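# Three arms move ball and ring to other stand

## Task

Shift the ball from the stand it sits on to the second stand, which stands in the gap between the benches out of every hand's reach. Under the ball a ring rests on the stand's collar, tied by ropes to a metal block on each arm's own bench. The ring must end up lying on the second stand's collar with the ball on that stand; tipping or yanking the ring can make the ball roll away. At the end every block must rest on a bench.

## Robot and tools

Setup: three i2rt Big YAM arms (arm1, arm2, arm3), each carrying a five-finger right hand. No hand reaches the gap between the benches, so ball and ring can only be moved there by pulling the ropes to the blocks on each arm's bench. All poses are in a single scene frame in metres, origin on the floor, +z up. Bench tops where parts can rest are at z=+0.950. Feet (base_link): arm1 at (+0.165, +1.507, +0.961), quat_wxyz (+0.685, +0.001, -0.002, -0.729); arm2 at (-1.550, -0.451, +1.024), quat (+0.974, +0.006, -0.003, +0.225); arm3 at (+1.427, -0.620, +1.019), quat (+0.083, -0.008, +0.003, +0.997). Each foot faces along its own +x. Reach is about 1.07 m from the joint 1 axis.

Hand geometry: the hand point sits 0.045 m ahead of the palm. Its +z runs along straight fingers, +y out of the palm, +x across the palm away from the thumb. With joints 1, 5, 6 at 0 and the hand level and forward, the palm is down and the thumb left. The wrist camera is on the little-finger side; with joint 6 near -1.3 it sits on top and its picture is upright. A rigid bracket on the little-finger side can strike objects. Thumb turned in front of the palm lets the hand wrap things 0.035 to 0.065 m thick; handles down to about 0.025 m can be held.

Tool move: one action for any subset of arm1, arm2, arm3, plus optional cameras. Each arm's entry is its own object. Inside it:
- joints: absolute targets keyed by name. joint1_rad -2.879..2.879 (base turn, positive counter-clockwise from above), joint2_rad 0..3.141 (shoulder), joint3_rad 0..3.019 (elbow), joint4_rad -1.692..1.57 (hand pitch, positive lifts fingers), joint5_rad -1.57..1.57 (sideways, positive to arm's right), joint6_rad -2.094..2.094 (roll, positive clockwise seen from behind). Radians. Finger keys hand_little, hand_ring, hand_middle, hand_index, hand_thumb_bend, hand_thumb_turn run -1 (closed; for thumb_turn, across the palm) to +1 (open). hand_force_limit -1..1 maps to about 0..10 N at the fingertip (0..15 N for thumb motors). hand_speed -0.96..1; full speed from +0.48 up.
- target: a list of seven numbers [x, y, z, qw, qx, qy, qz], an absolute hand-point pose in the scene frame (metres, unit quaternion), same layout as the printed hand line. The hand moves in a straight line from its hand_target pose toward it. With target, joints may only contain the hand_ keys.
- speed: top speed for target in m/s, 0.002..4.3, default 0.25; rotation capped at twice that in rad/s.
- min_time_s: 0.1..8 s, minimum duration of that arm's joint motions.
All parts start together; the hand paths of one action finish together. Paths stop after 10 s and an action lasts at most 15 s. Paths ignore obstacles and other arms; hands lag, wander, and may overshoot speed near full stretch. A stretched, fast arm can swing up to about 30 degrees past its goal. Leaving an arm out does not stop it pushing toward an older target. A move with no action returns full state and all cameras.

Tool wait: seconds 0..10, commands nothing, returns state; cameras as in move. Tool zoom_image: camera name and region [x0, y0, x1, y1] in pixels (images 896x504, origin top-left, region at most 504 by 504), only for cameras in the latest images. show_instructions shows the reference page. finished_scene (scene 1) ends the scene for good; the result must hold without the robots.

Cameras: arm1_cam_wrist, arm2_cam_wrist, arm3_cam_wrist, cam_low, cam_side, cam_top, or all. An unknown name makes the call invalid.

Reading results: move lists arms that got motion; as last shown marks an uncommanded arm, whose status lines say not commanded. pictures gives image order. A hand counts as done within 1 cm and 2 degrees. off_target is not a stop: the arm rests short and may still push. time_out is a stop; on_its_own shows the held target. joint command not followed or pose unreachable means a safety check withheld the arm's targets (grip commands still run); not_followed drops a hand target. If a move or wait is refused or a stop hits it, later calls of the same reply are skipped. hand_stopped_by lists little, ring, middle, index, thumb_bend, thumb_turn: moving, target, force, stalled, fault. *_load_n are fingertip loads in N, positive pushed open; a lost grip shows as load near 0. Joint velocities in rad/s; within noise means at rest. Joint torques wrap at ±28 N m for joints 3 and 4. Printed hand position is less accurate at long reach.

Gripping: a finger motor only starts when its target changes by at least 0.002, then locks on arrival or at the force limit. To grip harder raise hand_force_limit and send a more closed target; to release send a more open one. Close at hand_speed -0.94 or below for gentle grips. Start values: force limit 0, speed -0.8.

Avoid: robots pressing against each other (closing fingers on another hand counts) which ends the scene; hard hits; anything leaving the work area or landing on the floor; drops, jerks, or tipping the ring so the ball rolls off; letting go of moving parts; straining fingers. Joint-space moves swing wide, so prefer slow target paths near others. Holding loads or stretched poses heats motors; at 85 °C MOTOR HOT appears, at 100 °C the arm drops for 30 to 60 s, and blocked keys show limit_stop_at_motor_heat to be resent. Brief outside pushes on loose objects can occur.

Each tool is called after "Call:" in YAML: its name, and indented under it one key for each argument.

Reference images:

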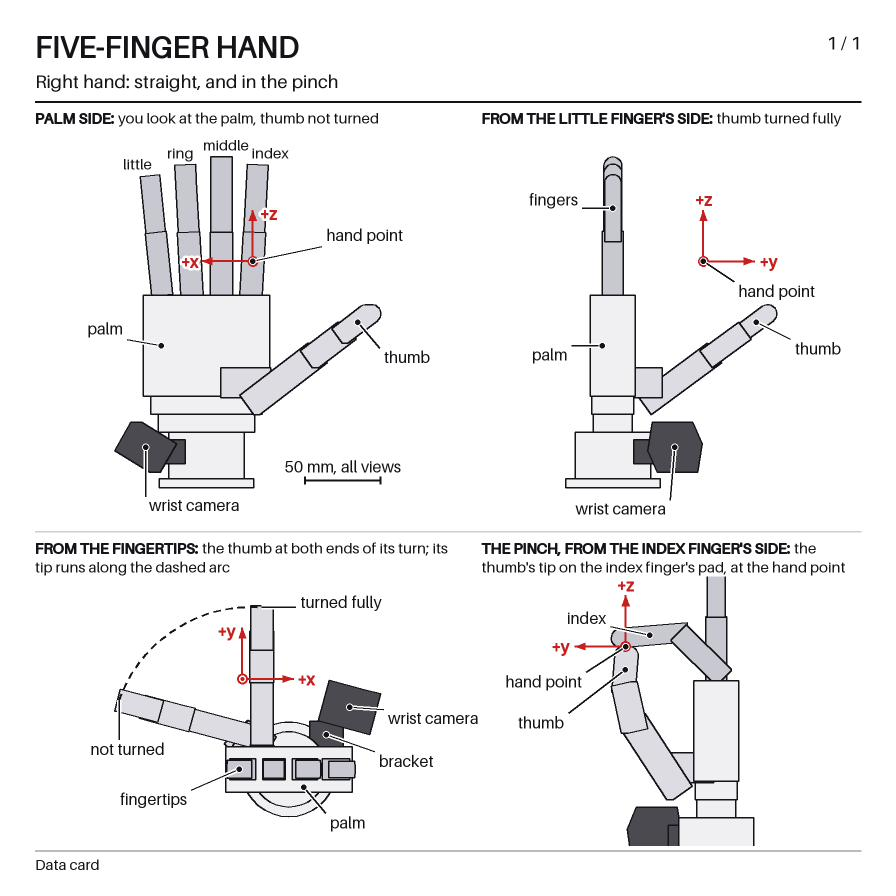

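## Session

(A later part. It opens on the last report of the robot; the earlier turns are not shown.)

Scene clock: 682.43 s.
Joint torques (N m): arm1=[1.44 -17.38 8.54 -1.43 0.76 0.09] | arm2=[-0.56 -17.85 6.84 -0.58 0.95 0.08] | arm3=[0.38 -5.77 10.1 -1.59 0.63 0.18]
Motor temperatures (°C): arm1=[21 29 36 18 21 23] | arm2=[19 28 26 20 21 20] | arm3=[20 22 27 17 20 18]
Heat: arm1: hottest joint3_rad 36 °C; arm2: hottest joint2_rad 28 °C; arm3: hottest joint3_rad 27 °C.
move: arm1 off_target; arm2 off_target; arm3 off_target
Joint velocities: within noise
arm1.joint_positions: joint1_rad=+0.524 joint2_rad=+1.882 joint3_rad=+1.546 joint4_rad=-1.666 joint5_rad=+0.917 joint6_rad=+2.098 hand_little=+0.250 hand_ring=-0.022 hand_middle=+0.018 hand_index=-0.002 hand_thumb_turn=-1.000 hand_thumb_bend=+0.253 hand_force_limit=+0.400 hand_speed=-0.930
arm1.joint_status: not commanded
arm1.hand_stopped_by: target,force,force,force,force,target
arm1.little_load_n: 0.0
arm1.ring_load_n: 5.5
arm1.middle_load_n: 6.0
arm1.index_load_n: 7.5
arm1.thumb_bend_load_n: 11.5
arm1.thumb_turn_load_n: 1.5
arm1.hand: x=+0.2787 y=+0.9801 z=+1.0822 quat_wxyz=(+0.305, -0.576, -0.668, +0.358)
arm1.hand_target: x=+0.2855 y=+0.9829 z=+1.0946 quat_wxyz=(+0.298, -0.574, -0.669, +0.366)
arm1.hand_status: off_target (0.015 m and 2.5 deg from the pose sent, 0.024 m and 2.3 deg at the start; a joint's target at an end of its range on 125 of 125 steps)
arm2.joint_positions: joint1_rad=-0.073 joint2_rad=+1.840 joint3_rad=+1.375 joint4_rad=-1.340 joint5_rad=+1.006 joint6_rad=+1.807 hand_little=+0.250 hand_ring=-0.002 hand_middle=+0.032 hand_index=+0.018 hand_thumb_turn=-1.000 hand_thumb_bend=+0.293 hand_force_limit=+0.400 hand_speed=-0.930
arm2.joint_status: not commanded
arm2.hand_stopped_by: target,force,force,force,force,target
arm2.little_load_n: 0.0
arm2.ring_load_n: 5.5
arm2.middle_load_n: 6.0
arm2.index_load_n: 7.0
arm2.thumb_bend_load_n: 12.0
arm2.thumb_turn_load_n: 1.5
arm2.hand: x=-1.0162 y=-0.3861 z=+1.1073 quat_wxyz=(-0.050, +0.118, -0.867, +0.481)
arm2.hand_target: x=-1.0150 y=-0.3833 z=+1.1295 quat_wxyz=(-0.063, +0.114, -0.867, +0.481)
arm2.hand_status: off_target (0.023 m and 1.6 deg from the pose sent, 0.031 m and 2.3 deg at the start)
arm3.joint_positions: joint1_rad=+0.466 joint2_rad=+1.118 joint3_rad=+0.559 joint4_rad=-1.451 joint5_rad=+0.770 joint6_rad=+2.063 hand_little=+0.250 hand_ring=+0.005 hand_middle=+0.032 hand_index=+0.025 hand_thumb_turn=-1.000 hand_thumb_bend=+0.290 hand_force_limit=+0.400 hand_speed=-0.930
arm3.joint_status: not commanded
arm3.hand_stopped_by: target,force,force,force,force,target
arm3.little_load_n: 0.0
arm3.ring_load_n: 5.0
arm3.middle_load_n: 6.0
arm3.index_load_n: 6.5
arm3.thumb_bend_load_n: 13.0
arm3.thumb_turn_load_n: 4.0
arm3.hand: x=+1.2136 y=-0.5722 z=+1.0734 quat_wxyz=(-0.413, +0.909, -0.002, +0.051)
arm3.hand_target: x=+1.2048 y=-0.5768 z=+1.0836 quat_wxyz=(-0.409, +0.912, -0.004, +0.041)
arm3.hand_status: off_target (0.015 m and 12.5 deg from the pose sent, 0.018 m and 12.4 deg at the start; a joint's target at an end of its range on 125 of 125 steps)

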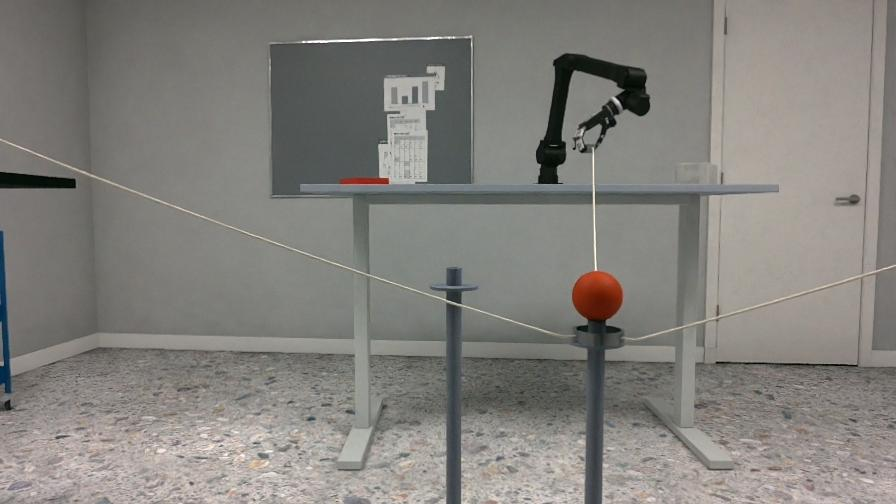

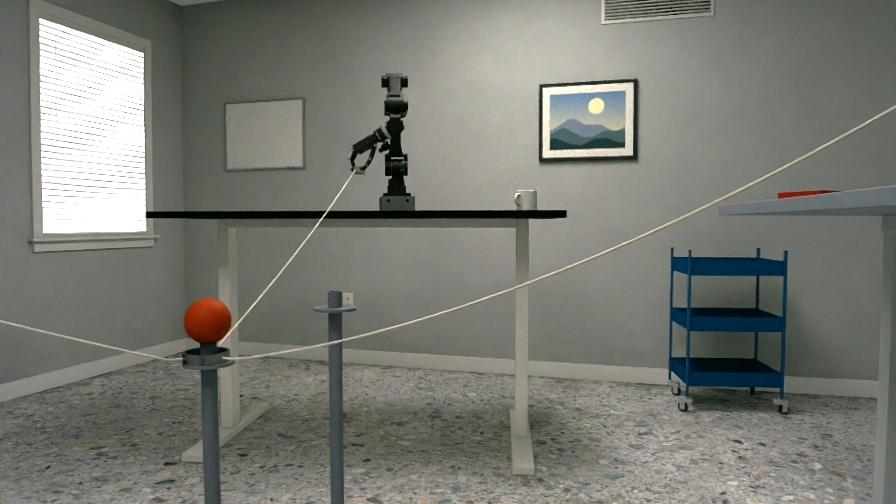

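Call:
move:
  arm1: {"target": [0.284, 0.99, 1.115, 0.3212, -0.5795, -0.6551, 0.3631], "speed": 0.03}
  arm2: {"target": [-1.017, -0.384, 1.147, 0.0633, -0.1142, 0.8672, -0.4806], "speed": 0.03}
  arm3: {"target": [1.197, -0.58, 1.104, 0.4829, -0.8713, 0.0762, -0.0423], "speed": 0.03}
  cameras: ["cam_low", "cam_side"]

Call:
zoom_image:
  camera: "cam_low"
  region: [530, 250, 670, 360]

Call:
zoom_image:
  camera: "cam_side"
  region: [140, 280, 280, 390]

Scene clock: 705.70 s.
Joint torques (N m): arm1=[1.67 -17.14 7.83 -1.35 0.74 -0.09] | arm2=[-0.09 -17.67 8.05 -0.88 0.95 0.08] | arm3=[-0.03 -6.3 11.03 -1.84 0.75 0.19]
Motor temperatures (°C): arm1=[21 28 34 18 21 23] | arm2=[19 28 26 20 22 19] | arm3=[20 21 29 17 20 18]
Heat: arm1: hottest joint3_rad 34 °C; arm2: hottest joint2_rad 28 °C; arm3: hottest joint3_rad 29 °C.
move: arm1 off_target; arm2 off_target; arm3 off_target
Joint velocities: within noise
arm1.joint_positions: joint1_rad=+0.524 joint2_rad=+1.832 joint3_rad=+1.540 joint4_rad=-1.666 joint5_rad=+0.921 joint6_rad=+2.098 hand_little=+0.250 hand_ring=-0.022 hand_middle=+0.018 hand_index=-0.002 hand_thumb_turn=-1.000 hand_thumb_bend=+0.253 hand_force_limit=+0.400 hand_speed=-0.930
arm1.joint_status: not commanded
arm1.hand_stopped_by: target,force,force,force,force,target
arm1.little_load_n: 0.0
arm1.ring_load_n: 5.5
arm1.middle_load_n: 6.5
arm1.index_load_n: 8.0
arm1.thumb_bend_load_n: 11.5
arm1.thumb_turn_load_n: 1.5
arm1.hand: x=+0.2772 y=+0.9817 z=+1.1053 quat_wxyz=(+0.288, -0.584, -0.664, +0.367)
arm1.hand_target: x=+0.2834 y=+0.9898 z=+1.1144 quat_wxyz=(+0.288, -0.574, -0.671, +0.370)
arm1.hand_status: off_target (0.014 m and 4.0 deg from the pose sent, 0.035 m and 2.4 deg at the start; a joint's target at an end of its range on 125 of 126 steps)
arm2.joint_positions: joint1_rad=-0.073 joint2_rad=+1.818 joint3_rad=+1.375 joint4_rad=-1.372 joint5_rad=+1.006 joint6_rad=+1.807 hand_little=+0.250 hand_ring=-0.002 hand_middle=+0.032 hand_index=+0.018 hand_thumb_turn=-1.000 hand_thumb_bend=+0.293 hand_force_limit=+0.400 hand_speed=-0.930
arm2.joint_status: not commanded
arm2.hand_stopped_by: target,force,force,force,force,target
arm2.little_load_n: 0.0
arm2.ring_load_n: 5.5
arm2.middle_load_n: 6.5
arm2.index_load_n: 7.0
arm2.thumb_bend_load_n: 11.5
arm2.thumb_turn_load_n: 1.5
arm2.hand: x=-1.0219 y=-0.3886 z=+1.1186 quat_wxyz=(-0.046, +0.120, -0.866, +0.483)
arm2.hand_target: x=-1.0174 y=-0.3844 z=+1.1466 quat_wxyz=(-0.064, +0.114, -0.867, +0.481)
arm2.hand_status: off_target (0.029 m and 2.2 deg from the pose sent, 0.040 m and 1.6 deg at the start)
arm3.joint_positions: joint1_rad=+0.466 joint2_rad=+1.109 joint3_rad=+0.602 joint4_rad=-1.507 joint5_rad=+0.770 joint6_rad=+2.063 hand_little=+0.250 hand_ring=+0.005 hand_middle=+0.032 hand_index=+0.025 hand_thumb_turn=-1.000 hand_thumb_bend=+0.290 hand_force_limit=+0.400 hand_speed=-0.930
arm3.joint_status: not commanded
arm3.hand_stopped_by: target,force,force,force,force,target
arm3.little_load_n: 0.0
arm3.ring_load_n: 5.0
arm3.middle_load_n: 6.0
arm3.index_load_n: 7.0
arm3.thumb_bend_load_n: 13.0
arm3.thumb_turn_load_n: 4.0
arm3.hand: x=+1.2081 y=-0.5737 z=+1.0896 quat_wxyz=(-0.413, +0.909, -0.001, +0.053)
arm3.hand_target: x=+1.1968 y=-0.5787 z=+1.1035 quat_wxyz=(-0.409, +0.911, -0.004, +0.040)
arm3.hand_status: off_target (0.019 m and 12.5 deg from the pose sent, 0.036 m and 12.5 deg at the start; a joint's target at an end of its range on 126 of 126 steps)

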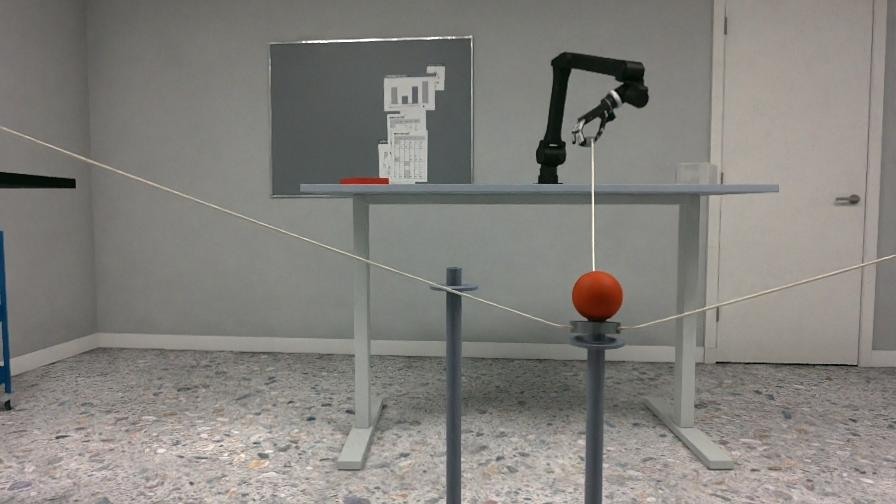

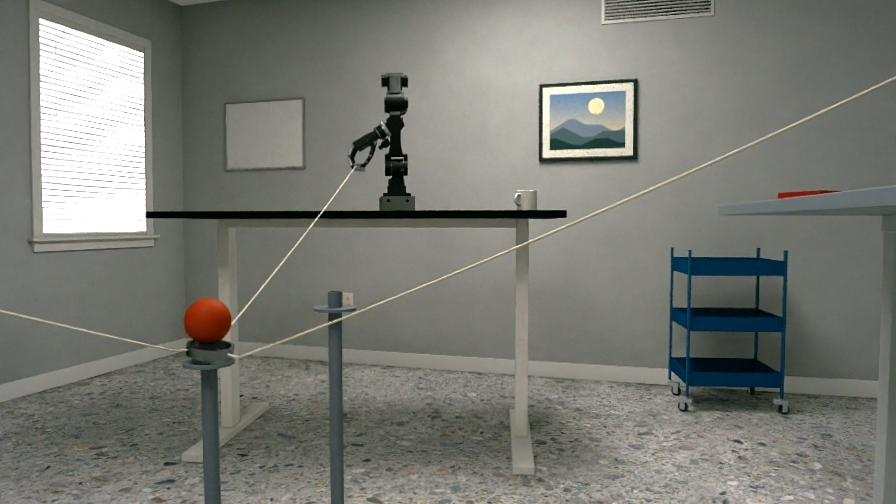

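Scaled by 3.600.

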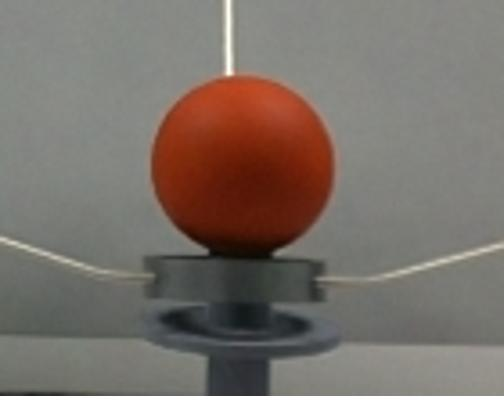

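Scaled by 3.600.

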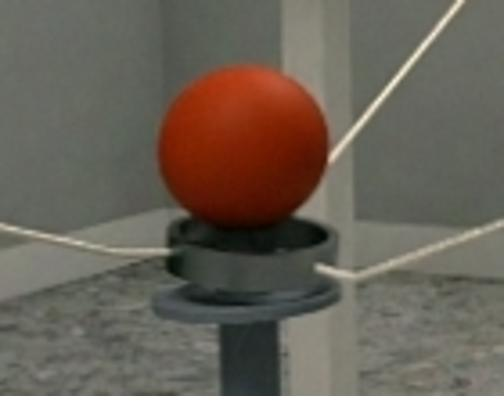

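Call:
move:
  arm1: {"target": [0.284, 0.986, 1.125, 0.3212, -0.5795, -0.6551, 0.3631], "speed": 0.03}
  arm2: {"target": [-0.945, -0.616, 1.148, 0.0967, -0.1744, 0.857, -0.4751], "speed": 0.06}
  cameras: ["cam_low", "cam_side", "cam_top"]

Call:
zoom_image:
  camera: "cam_low"
  region: [530, 250, 670, 360]

Call:
zoom_image:
  camera: "cam_side"
  region: [140, 280, 280, 390]

Scene clock: 738.60 s.
Joint torques (N m): arm1=[1.26 -17.08 9.2 -1.33 0.73 -0.12] | arm2=[-2.32 -16.09 7.66 2.04 0.91 -0.2] | arm3=[0.5 -5.77 11.1 -1.72 0.74 0.21]
Motor temperatures (°C): arm1=[21 26 32 18 21 23] | arm2=[19 27 28 20 22 19] | arm3=[20 21 29 17 20 18]
Heat: arm1: hottest joint3_rad 32 °C; arm2: hottest joint3_rad 28 °C; arm3: hottest joint3_rad 29 °C.
move: arm1 off_target; arm2 off_target
Joint velocities: within noise
arm1.joint_positions: joint1_rad=+0.524 joint2_rad=+1.824 joint3_rad=+1.540 joint4_rad=-1.666 joint5_rad=+0.924 joint6_rad=+2.079 hand_little=+0.250 hand_ring=-0.022 hand_middle=+0.018 hand_index=-0.002 hand_thumb_turn=-1.000 hand_thumb_bend=+0.253 hand_force_limit=+0.400 hand_speed=-0.930
arm1.joint_status: not commanded
arm1.hand_stopped_by: target,force,force,force,force,target
arm1.little_load_n: 0.0
arm1.ring_load_n: 5.5
arm1.middle_load_n: 6.0
arm1.index_load_n: 8.0
arm1.thumb_bend_load_n: 11.5
arm1.thumb_turn_load_n: 2.0
arm1.hand: x=+0.2769 y=+0.9827 z=+1.1093 quat_wxyz=(+0.289, -0.579, -0.668, +0.367)
arm1.hand_target: x=+0.2833 y=+0.9860 z=+1.1243 quat_wxyz=(+0.282, -0.573, -0.674, +0.372)
arm1.hand_status: off_target (0.018 m and 4.1 deg from the pose sent, 0.021 m and 4.0 deg at the start; a joint's target at an end of its range on 145 of 146 steps)
arm2.joint_positions: joint1_rad=-0.532 joint2_rad=+1.715 joint3_rad=+1.250 joint4_rad=-0.492 joint5_rad=+0.844 joint6_rad=+0.785 hand_little=+0.250 hand_ring=-0.002 hand_middle=+0.032 hand_index=+0.018 hand_thumb_turn=-1.000 hand_thumb_bend=+0.293 hand_force_limit=+0.400 hand_speed=-0.930
arm2.joint_status: not commanded
arm2.hand_stopped_by: target,force,force,force,force,target
arm2.little_load_n: 0.0
arm2.ring_load_n: 5.5
arm2.middle_load_n: 6.0
arm2.index_load_n: 7.0
arm2.thumb_bend_load_n: 12.0
arm2.thumb_turn_load_n: 1.5
arm2.hand: x=-0.9478 y=-0.6028 z=+1.1308 quat_wxyz=(-0.089, +0.184, -0.862, +0.464)
arm2.hand_target: x=-0.9455 y=-0.6158 z=+1.1478 quat_wxyz=(-0.096, +0.174, -0.857, +0.475)
arm2.hand_status: off_target (0.022 m and 2.0 deg from the pose sent, 0.242 m and 8.6 deg at the start)
arm3: as last shown
arm3.joint_positions: joint1_rad=+0.466 joint2_rad=+1.109 joint3_rad=+0.602 joint4_rad=-1.508 joint5_rad=+0.770 joint6_rad=+2.063 hand_little=+0.250 hand_ring=+0.005 hand_middle=+0.032 hand_index=+0.025 hand_thumb_turn=-1.000 hand_thumb_bend=+0.290 hand_force_limit=+0.400 hand_speed=-0.930
arm3.index_load_n: 7.5
arm3.thumb_bend_load_n: 12.5
arm3.hand: x=+1.2083 y=-0.5737 z=+1.0897 quat_wxyz=(-0.414, +0.909, -0.001, +0.054)
arm3.hand_target: x=+1.1969 y=-0.5787 z=+1.1035 quat_wxyz=(-0.409, +0.911, -0.004, +0.040)

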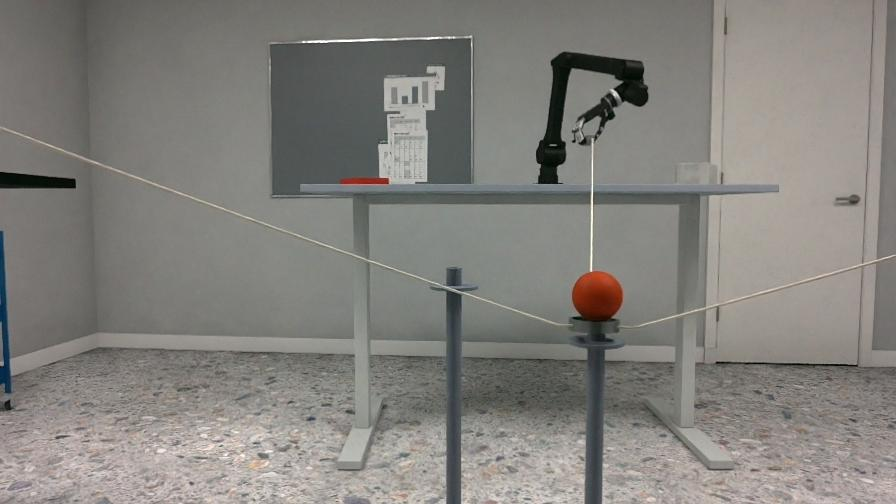

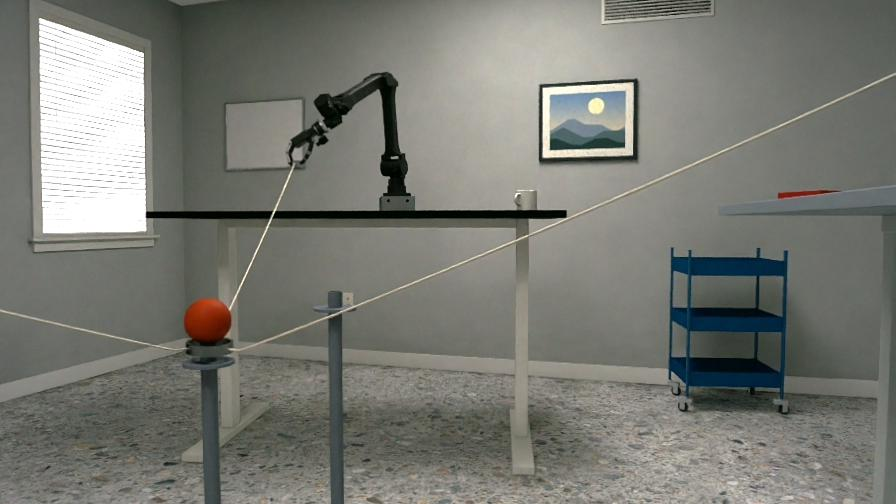

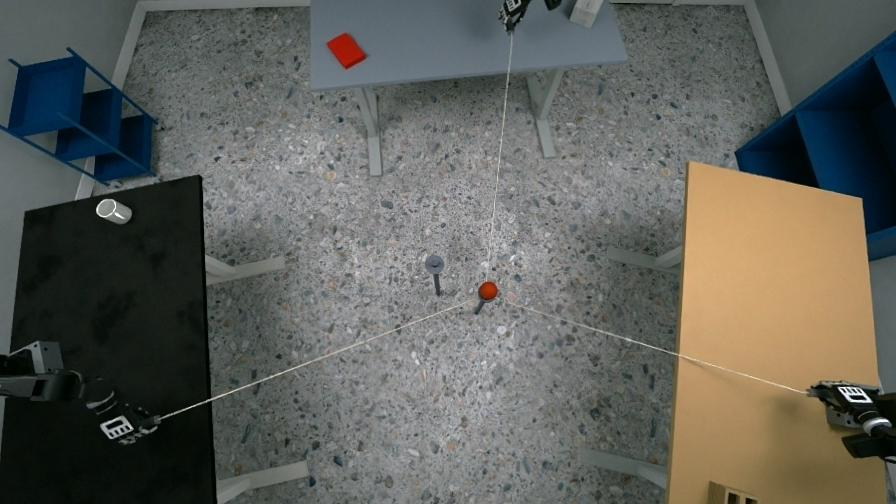

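Scaled by 3.600.

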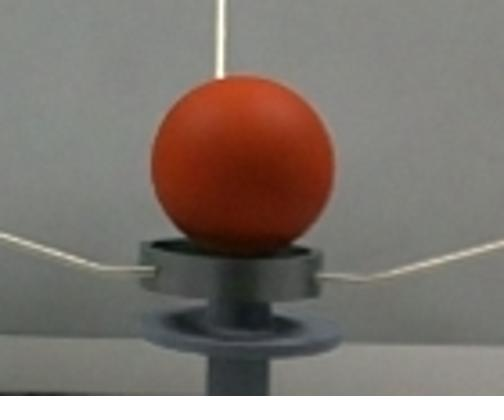

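Scaled by 3.600.

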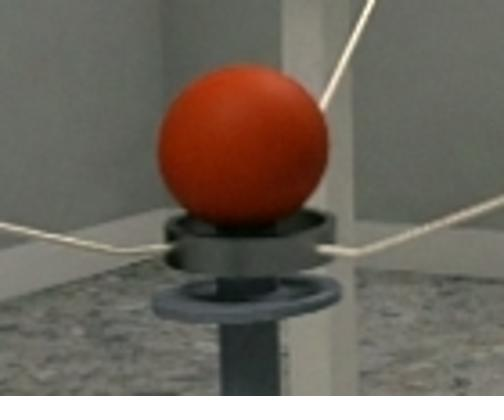

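Call:
move:
  arm1: {"target": [0.284, 0.986, 1.137, 0.3212, -0.5795, -0.6551, 0.3631], "speed": 0.03}
  arm2: {"target": [-0.94, -0.618, 1.16, 0.0967, -0.1744, 0.857, -0.4751], "speed": 0.03}
  arm3: {"target": [1.2015, -0.58, 1.116, 0.4829, -0.8713, 0.0762, -0.0423], "speed": 0.03}
  cameras: ["cam_low", "cam_side"]

Call:
zoom_image:
  camera: "cam_low"
  region: [530, 250, 670, 360]

Call:
zoom_image:
  camera: "cam_side"
  region: [140, 280, 280, 390]

Scene clock: 754.93 s.
Joint torques (N m): arm1=[1.2 -16.97 9.78 -1.28 0.73 -0.13] | arm2=[-2.84 -16.26 9.85 0.95 0.91 -0.19] | arm3=[0.56 -5.77 11.59 -1.68 0.58 0.22]
Motor temperatures (°C): arm1=[21 26 32 18 21 23] | arm2=[19 26 29 20 22 19] | arm3=[20 21 30 17 20 18]
Heat: arm1: hottest joint3_rad 32 °C; arm2: hottest joint3_rad 29 °C; arm3: hottest joint3_rad 30 °C.
move: arm1 off_target; arm2 off_target; arm3 off_target
Joint velocities: within noise
arm1.joint_positions: joint1_rad=+0.524 joint2_rad=+1.803 joint3_rad=+1.540 joint4_rad=-1.666 joint5_rad=+0.925 joint6_rad=+2.058 hand_little=+0.250 hand_ring=-0.022 hand_middle=+0.018 hand_index=-0.002 hand_thumb_turn=-1.000 hand_thumb_bend=+0.253 hand_force_limit=+0.400 hand_speed=-0.930
arm1.joint_status: not commanded
arm1.hand_stopped_by: target,force,force,force,force,target
arm1.little_load_n: 0.0
arm1.ring_load_n: 5.5
arm1.middle_load_n: 6.5
arm1.index_load_n: 8.0
arm1.thumb_bend_load_n: 11.5
arm1.thumb_turn_load_n: 1.5
arm1.hand: x=+0.2767 y=+0.9843 z=+1.1193 quat_wxyz=(+0.284, -0.576, -0.672, +0.368)
arm1.hand_target: x=+0.2833 y=+0.9861 z=+1.1363 quat_wxyz=(+0.276, -0.571, -0.677, +0.374)
arm1.hand_status: off_target (0.019 m and 4.7 deg from the pose sent, 0.029 m and 4.1 deg at the start; a joint's target at an end of its range on 125 of 125 steps)
arm2.joint_positions: joint1_rad=-0.532 joint2_rad=+1.715 joint3_rad=+1.250 joint4_rad=-0.492 joint5_rad=+0.842 joint6_rad=+0.781 hand_little=+0.250 hand_ring=-0.002 hand_middle=+0.032 hand_index=+0.018 hand_thumb_turn=-1.000 hand_thumb_bend=+0.293 hand_force_limit=+0.400 hand_speed=-0.930
arm2.joint_status: not commanded
arm2.hand_stopped_by: target,force,force,force,force,target
arm2.little_load_n: 0.0
arm2.ring_load_n: 5.5
arm2.middle_load_n: 6.0
arm2.index_load_n: 7.5
arm2.thumb_bend_load_n: 12.0
arm2.thumb_turn_load_n: 1.5
arm2.hand: x=-0.9479 y=-0.6026 z=+1.1306 quat_wxyz=(-0.089, +0.186, -0.862, +0.464)
arm2.hand_target: x=-0.9410 y=-0.6178 z=+1.1599 quat_wxyz=(-0.097, +0.174, -0.857, +0.475)
arm2.hand_status: off_target (0.034 m and 2.1 deg from the pose sent, 0.034 m and 2.0 deg at the start)
arm3.joint_positions: joint1_rad=+0.467 joint2_rad=+1.076 joint3_rad=+0.614 joint4_rad=-1.556 joint5_rad=+0.770 joint6_rad=+2.063 hand_little=+0.250 hand_ring=+0.005 hand_middle=+0.032 hand_index=+0.025 hand_thumb_turn=-1.000 hand_thumb_bend=+0.290 hand_force_limit=+0.400 hand_speed=-0.930
arm3.joint_status: not commanded
arm3.hand_stopped_by: target,force,force,force,force,target
arm3.little_load_n: 0.0
arm3.ring_load_n: 5.0
arm3.middle_load_n: 6.0
arm3.index_load_n: 7.0
arm3.thumb_bend_load_n: 12.5
arm3.thumb_turn_load_n: 4.0
arm3.hand: x=+1.2128 y=-0.5725 z=+1.1012 quat_wxyz=(-0.414, +0.909, +0.000, +0.055)
arm3.hand_target: x=+1.2013 y=-0.5786 z=+1.1155 quat_wxyz=(-0.408, +0.912, -0.003, +0.040)
arm3.hand_status: off_target (0.020 m and 12.6 deg from the pose sent, 0.028 m and 12.5 deg at the start; a joint's target at an end of its range on 125 of 125 steps)

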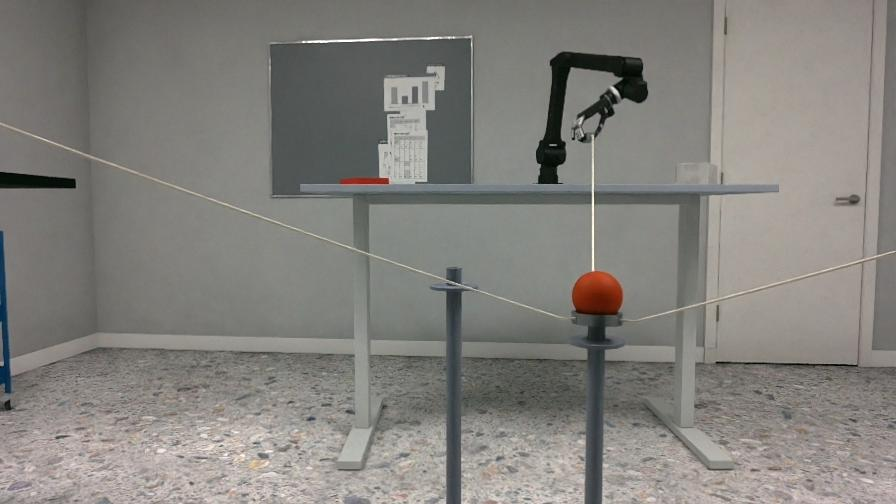

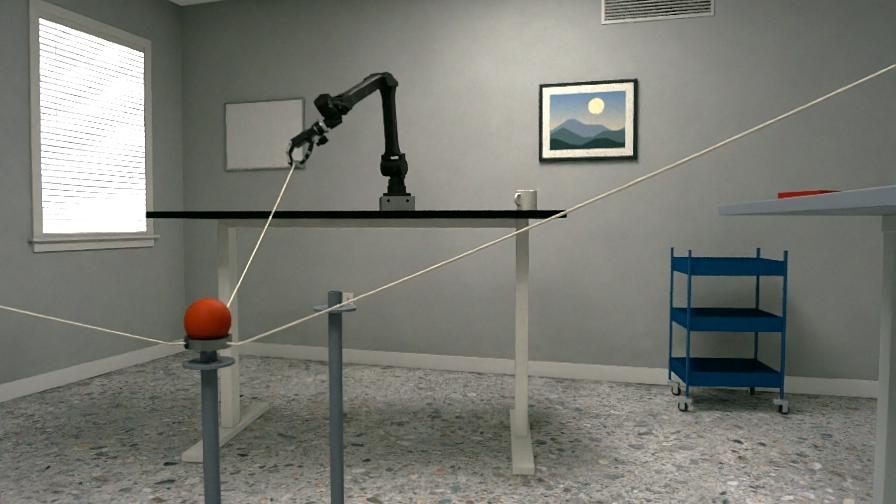

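Scaled by 3.600.

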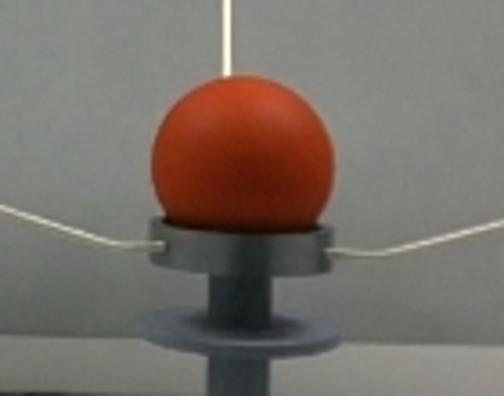

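Scaled by 3.600.

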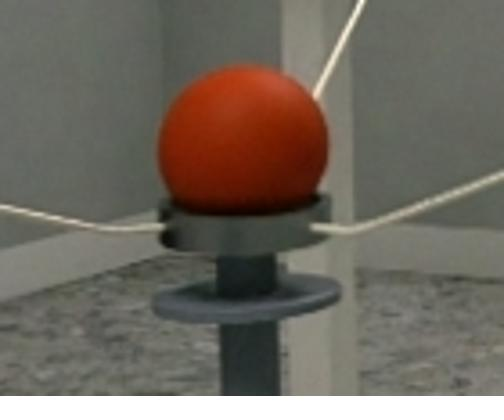

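Call:
move:
  arm1: {"target": [0.284, 0.986, 1.182, 0.3212, -0.5795, -0.6551, 0.3631], "speed": 0.04}
  arm2: {"target": [-0.941, -0.618, 1.207, 0.0967, -0.1744, 0.857, -0.4751], "speed": 0.04}
  arm3: {"target": [1.2005, -0.58, 1.161, 0.4829, -0.8713, 0.0762, -0.0423], "speed": 0.04}
  cameras: ["cam_low", "cam_side"]

Call:
zoom_image:
  camera: "cam_low"
  region: [530, 230, 670, 340]

Call:
zoom_image:
  camera: "cam_side"
  region: [140, 260, 280, 370]

Scene clock: 765.30 s.
Joint torques (N m): arm1=[0.91 -16.56 12.42 -1.14 0.69 -0.17] | arm2=[-2.43 -18.08 11.18 0.39 1.21 -0.17] | arm3=[0.44 -5.6 12.08 -1.91 0.75 0.21]
Motor temperatures (°C): arm1=[21 26 33 18 22 23] | arm2=[19 26 30 20 22 19] | arm3=[20 21 30 17 20 18]
Heat: arm1: hottest joint3_rad 33 °C; arm2: hottest joint3_rad 30 °C; arm3: hottest joint3_rad 30 °C.
move: arm1 off_target; arm2 off_target; arm3 off_target
Joint velocities: within noise
arm1.joint_positions: joint1_rad=+0.524 joint2_rad=+1.734 joint3_rad=+1.540 joint4_rad=-1.666 joint5_rad=+0.933 joint6_rad=+1.983 hand_little=+0.250 hand_ring=-0.022 hand_middle=+0.018 hand_index=-0.002 hand_thumb_turn=-1.000 hand_thumb_bend=+0.253 hand_force_limit=+0.400 hand_speed=-0.930
arm1.joint_status: not commanded
arm1.hand_stopped_by: target,force,force,force,force,target
arm1.little_load_n: 0.0
arm1.ring_load_n: 4.5
arm1.middle_load_n: 6.5
arm1.index_load_n: 8.5
arm1.thumb_bend_load_n: 11.5
arm1.thumb_turn_load_n: 2.5
arm1.hand: x=+0.2747 y=+0.9907 z=+1.1520 quat_wxyz=(+0.271, -0.563, -0.685, +0.373)
arm1.hand_target: x=+0.2830 y=+0.9869 z=+1.1812 quat_wxyz=(+0.251, -0.564, -0.688, +0.383)
arm1.hand_status: off_target (0.032 m and 7.1 deg from the pose sent, 0.063 m and 4.7 deg at the start; a joint's target at an end of its range on 100 of 100 steps)
arm2.joint_positions: joint1_rad=-0.532 joint2_rad=+1.691 joint3_rad=+1.304 joint4_rad=-0.598 joint5_rad=+0.835 joint6_rad=+0.781 hand_little=+0.250 hand_ring=-0.002 hand_middle=+0.032 hand_index=+0.018 hand_thumb_turn=-1.000 hand_thumb_bend=+0.293 hand_force_limit=+0.400 hand_speed=-0.930
arm2.joint_status: not commanded
arm2.hand_stopped_by: target,force,force,force,force,target
arm2.little_load_n: 0.0
arm2.ring_load_n: 5.0
arm2.middle_load_n: 6.0
arm2.index_load_n: 7.5
arm2.thumb_bend_load_n: 11.5
arm2.thumb_turn_load_n: 2.0
arm2.hand: x=-0.9502 y=-0.6015 z=+1.1564 quat_wxyz=(-0.079, +0.194, -0.864, +0.458)
arm2.hand_target: x=-0.9430 y=-0.6176 z=+1.2065 quat_wxyz=(-0.097, +0.174, -0.857, +0.475)
arm2.hand_status: off_target (0.054 m and 3.8 deg from the pose sent, 0.078 m and 2.1 deg at the start)
arm3.joint_positions: joint1_rad=+0.472 joint2_rad=+0.990 joint3_rad=+0.687 joint4_rad=-1.663 joint5_rad=+0.772 joint6_rad=+2.063 hand_little=+0.250 hand_ring=+0.005 hand_middle=+0.032 hand_index=+0.025 hand_thumb_turn=-1.000 hand_thumb_bend=+0.290 hand_force_limit=+0.400 hand_speed=-0.930
arm3.joint_status: not commanded
arm3.hand_stopped_by: target,force,force,force,force,target
arm3.little_load_n: 0.0
arm3.ring_load_n: 4.5
arm3.middle_load_n: 6.5
arm3.index_load_n: 7.5
arm3.thumb_bend_load_n: 12.5
arm3.thumb_turn_load_n: 4.5
arm3.hand: x=+1.2077 y=-0.5740 z=+1.1436 quat_wxyz=(-0.408, +0.913, -0.008, +0.031)
arm3.hand_target: x=+1.2001 y=-0.5785 z=+1.1599 quat_wxyz=(-0.403, +0.915, -0.009, +0.018)
arm3.hand_status: off_target (0.020 m and 12.6 deg from the pose sent, 0.062 m and 12.6 deg at the start; a joint's target at an end of its range on 100 of 100 steps)

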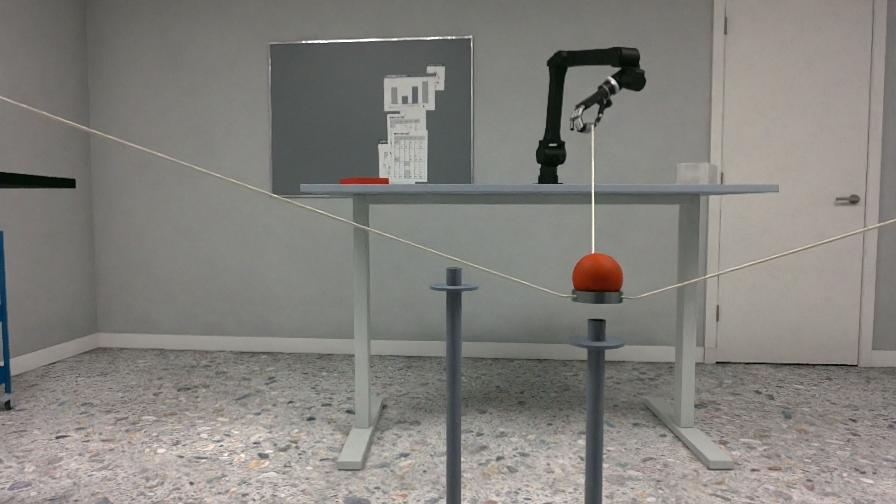

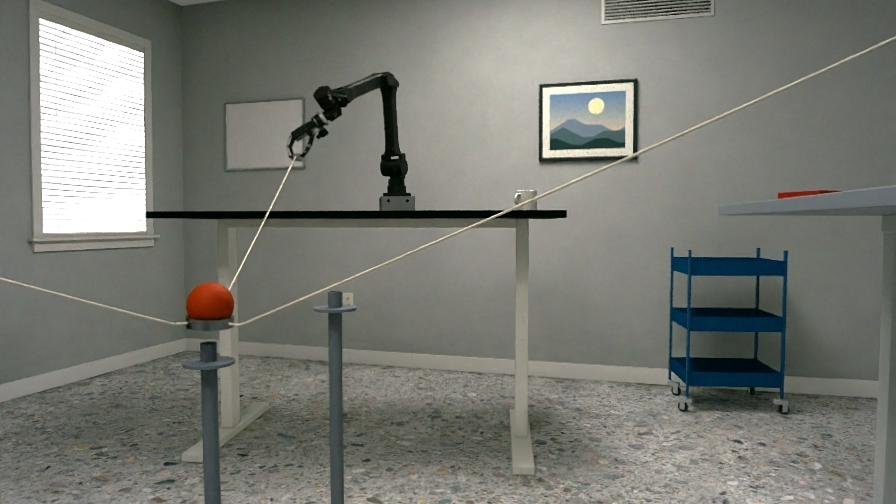

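Scaled by 3.600.

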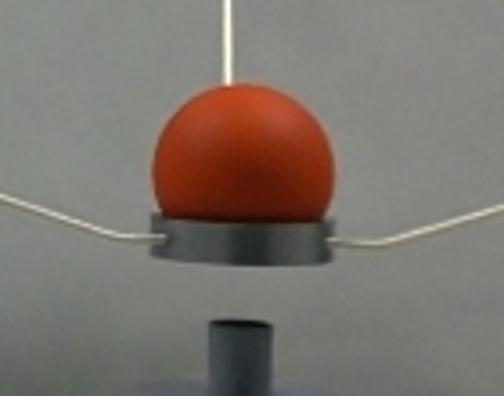

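Scaled by 3.600.

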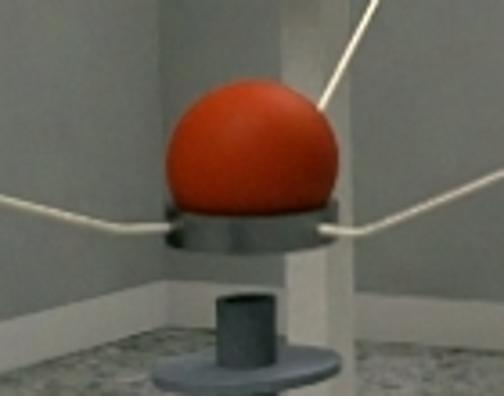

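Call:
move:
  arm1: {"target": [0.284, 0.984, 1.262, 0.3212, -0.5795, -0.6551, 0.3631], "speed": 0.045}
  arm2: {"target": [-0.941, -0.618, 1.287, 0.0967, -0.1744, 0.857, -0.4751], "speed": 0.045}
  arm3: {"target": [1.2005, -0.58, 1.241, 0.4829, -0.8713, 0.0762, -0.0423], "speed": 0.045}
  cameras: ["cam_low", "cam_side", "cam_top"]

Call:
zoom_image:
  camera: "cam_low"
  region: [530, 190, 670, 300]

Call:
zoom_image:
  camera: "cam_side"
  region: [140, 220, 280, 330]

Scene clock: 779.90 s.
Joint torques (N m): arm1=[0.62 -15.85 13.6 -0.83 0.76 -0.16] | arm2=[-2.2 -18.2 12.05 0.5 1.29 -0.15] | arm3=[-1.32 -3.31 14.43 -1.01 0.55 -0.06]
Motor temperatures (°C): arm1=[21 26 35 18 21 23] | arm2=[19 26 31 20 22 19] | arm3=[19 21 32 17 20 18]
Heat: arm1: hottest joint3_rad 35 °C; arm2: hottest joint3_rad 31 °C; arm3: hottest joint3_rad 32 °C.
move: arm1 off_target; arm2 off_target; arm3 off_target
Joint velocities: within noise
arm1.joint_positions: joint1_rad=+0.524 joint2_rad=+1.642 joint3_rad=+1.620 joint4_rad=-1.666 joint5_rad=+0.951 joint6_rad=+1.832 hand_little=+0.250 hand_ring=-0.022 hand_middle=+0.018 hand_index=-0.002 hand_thumb_turn=-1.000 hand_thumb_bend=+0.253 hand_force_limit=+0.400 hand_speed=-0.930
arm1.joint_status: not commanded
arm1.hand_stopped_by: target,force,force,force,force,target
arm1.little_load_n: 0.0
arm1.ring_load_n: 5.0
arm1.middle_load_n: 6.5
arm1.index_load_n: 8.5
arm1.thumb_bend_load_n: 11.5
arm1.thumb_turn_load_n: 3.0
arm1.hand: x=+0.2781 y=+0.9866 z=+1.2265 quat_wxyz=(+0.233, -0.542, -0.704, +0.395)
arm1.hand_target: x=+0.2828 y=+0.9851 z=+1.2610 quat_wxyz=(+0.210, -0.545, -0.702, +0.407)
arm1.hand_status: off_target (0.036 m and 12.9 deg from the pose sent, 0.111 m and 7.1 deg at the start; a joint's target at an end of its range on 100 of 100 steps)
arm2.joint_positions: joint1_rad=-0.532 joint2_rad=+1.653 joint3_rad=+1.462 joint4_rad=-0.804 joint5_rad=+0.835 joint6_rad=+0.781 hand_little=+0.250 hand_ring=-0.002 hand_middle=+0.032 hand_index=+0.018 hand_thumb_turn=-1.000 hand_thumb_bend=+0.293 hand_force_limit=+0.400 hand_speed=-0.930
arm2.joint_status: not commanded
arm2.hand_stopped_by: target,force,force,force,force,target
arm2.little_load_n: 0.0
arm2.ring_load_n: 5.0
arm2.middle_load_n: 6.0
arm2.index_load_n: 7.5
arm2.thumb_bend_load_n: 12.0
arm2.thumb_turn_load_n: 1.5
arm2.hand: x=-0.9455 y=-0.6029 z=+1.2308 quat_wxyz=(-0.074, +0.197, -0.865, +0.456)
arm2.hand_target: x=-0.9435 y=-0.6174 z=+1.2862 quat_wxyz=(-0.097, +0.174, -0.857, +0.475)
arm2.hand_status: off_target (0.058 m and 4.3 deg from the pose sent, 0.132 m and 3.8 deg at the start)
arm3.joint_positions: joint1_rad=+0.431 joint2_rad=+0.749 joint3_rad=+0.784 joint4_rad=-1.670 joint5_rad=+0.760 joint6_rad=+1.837 hand_little=+0.250 hand_ring=+0.005 hand_middle=+0.032 hand_index=+0.025 hand_thumb_turn=-1.000 hand_thumb_bend=+0.290 hand_force_limit=+0.400 hand_speed=-0.930
arm3.joint_status: not commanded
arm3.hand_stopped_by: target,force,force,force,force,target
arm3.little_load_n: 0.0
arm3.ring_load_n: 4.0
arm3.middle_load_n: 6.0
arm3.index_load_n: 8.5
arm3.thumb_bend_load_n: 12.5
arm3.thumb_turn_load_n: 5.0
arm3.hand: x=+1.2039 y=-0.5766 z=+1.2159 quat_wxyz=(-0.362, +0.930, +0.013, -0.062)
arm3.hand_target: x=+1.1997 y=-0.5781 z=+1.2393 quat_wxyz=(-0.355, +0.932, +0.013, -0.078)
arm3.hand_status: off_target (0.026 m and 22.0 deg from the pose sent, 0.098 m and 12.6 deg at the start; pose on its path clipped on 27 of 100 steps; a joint's target at an end of its range on 100 of 100 steps)

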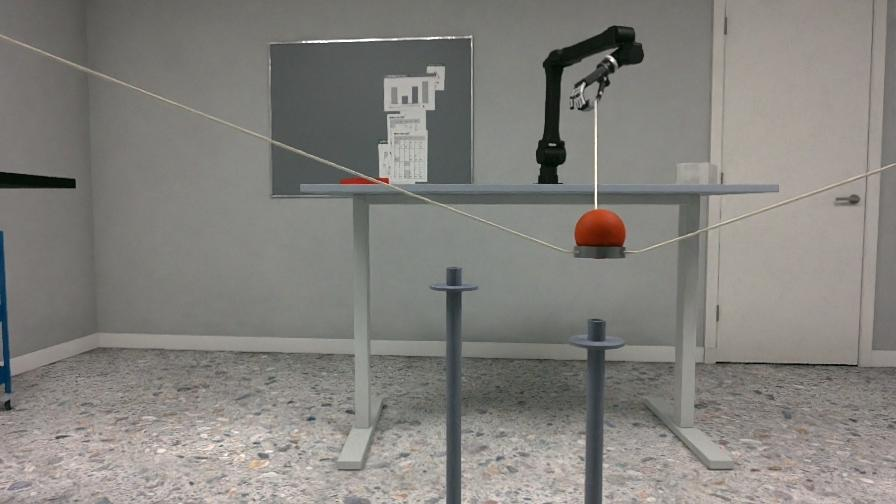

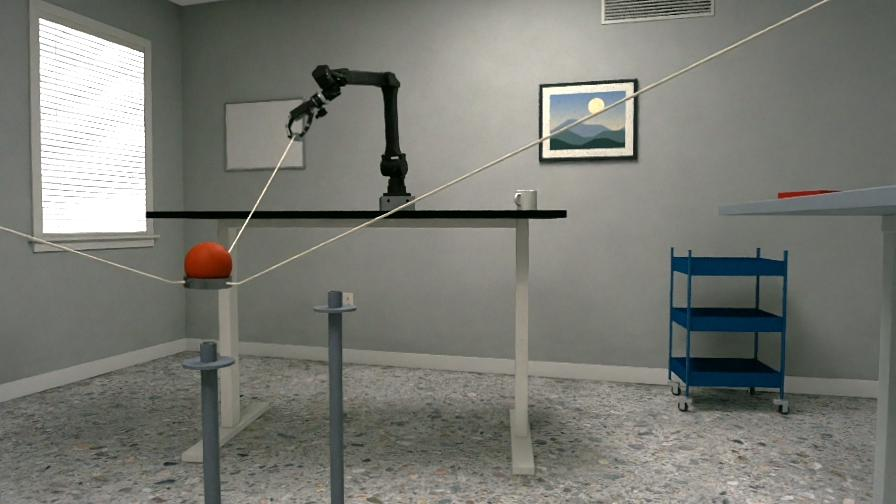

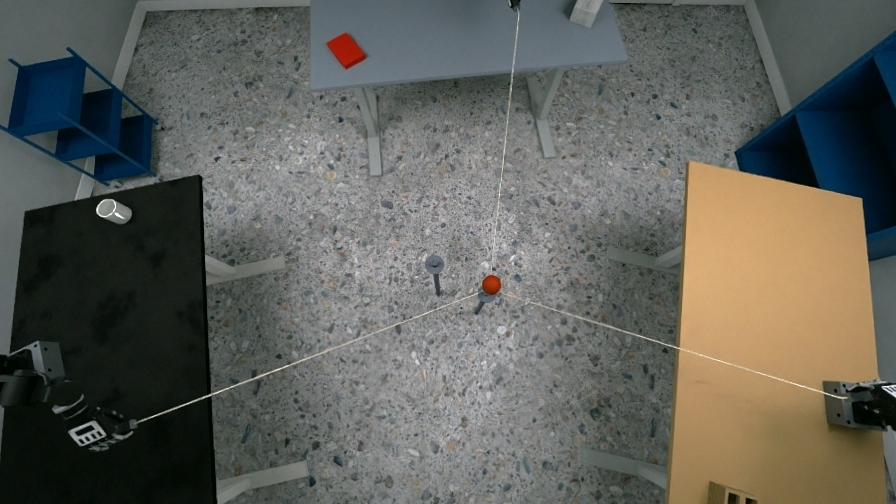

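Scaled by 3.600.

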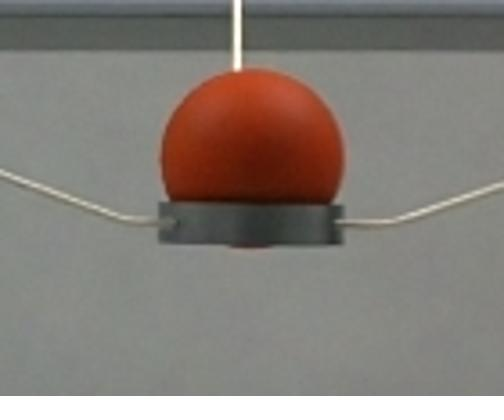

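Scaled by 3.600.

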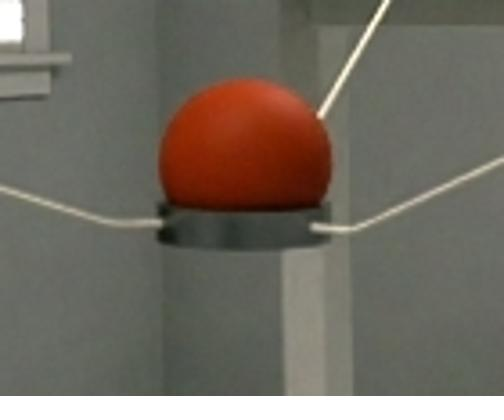

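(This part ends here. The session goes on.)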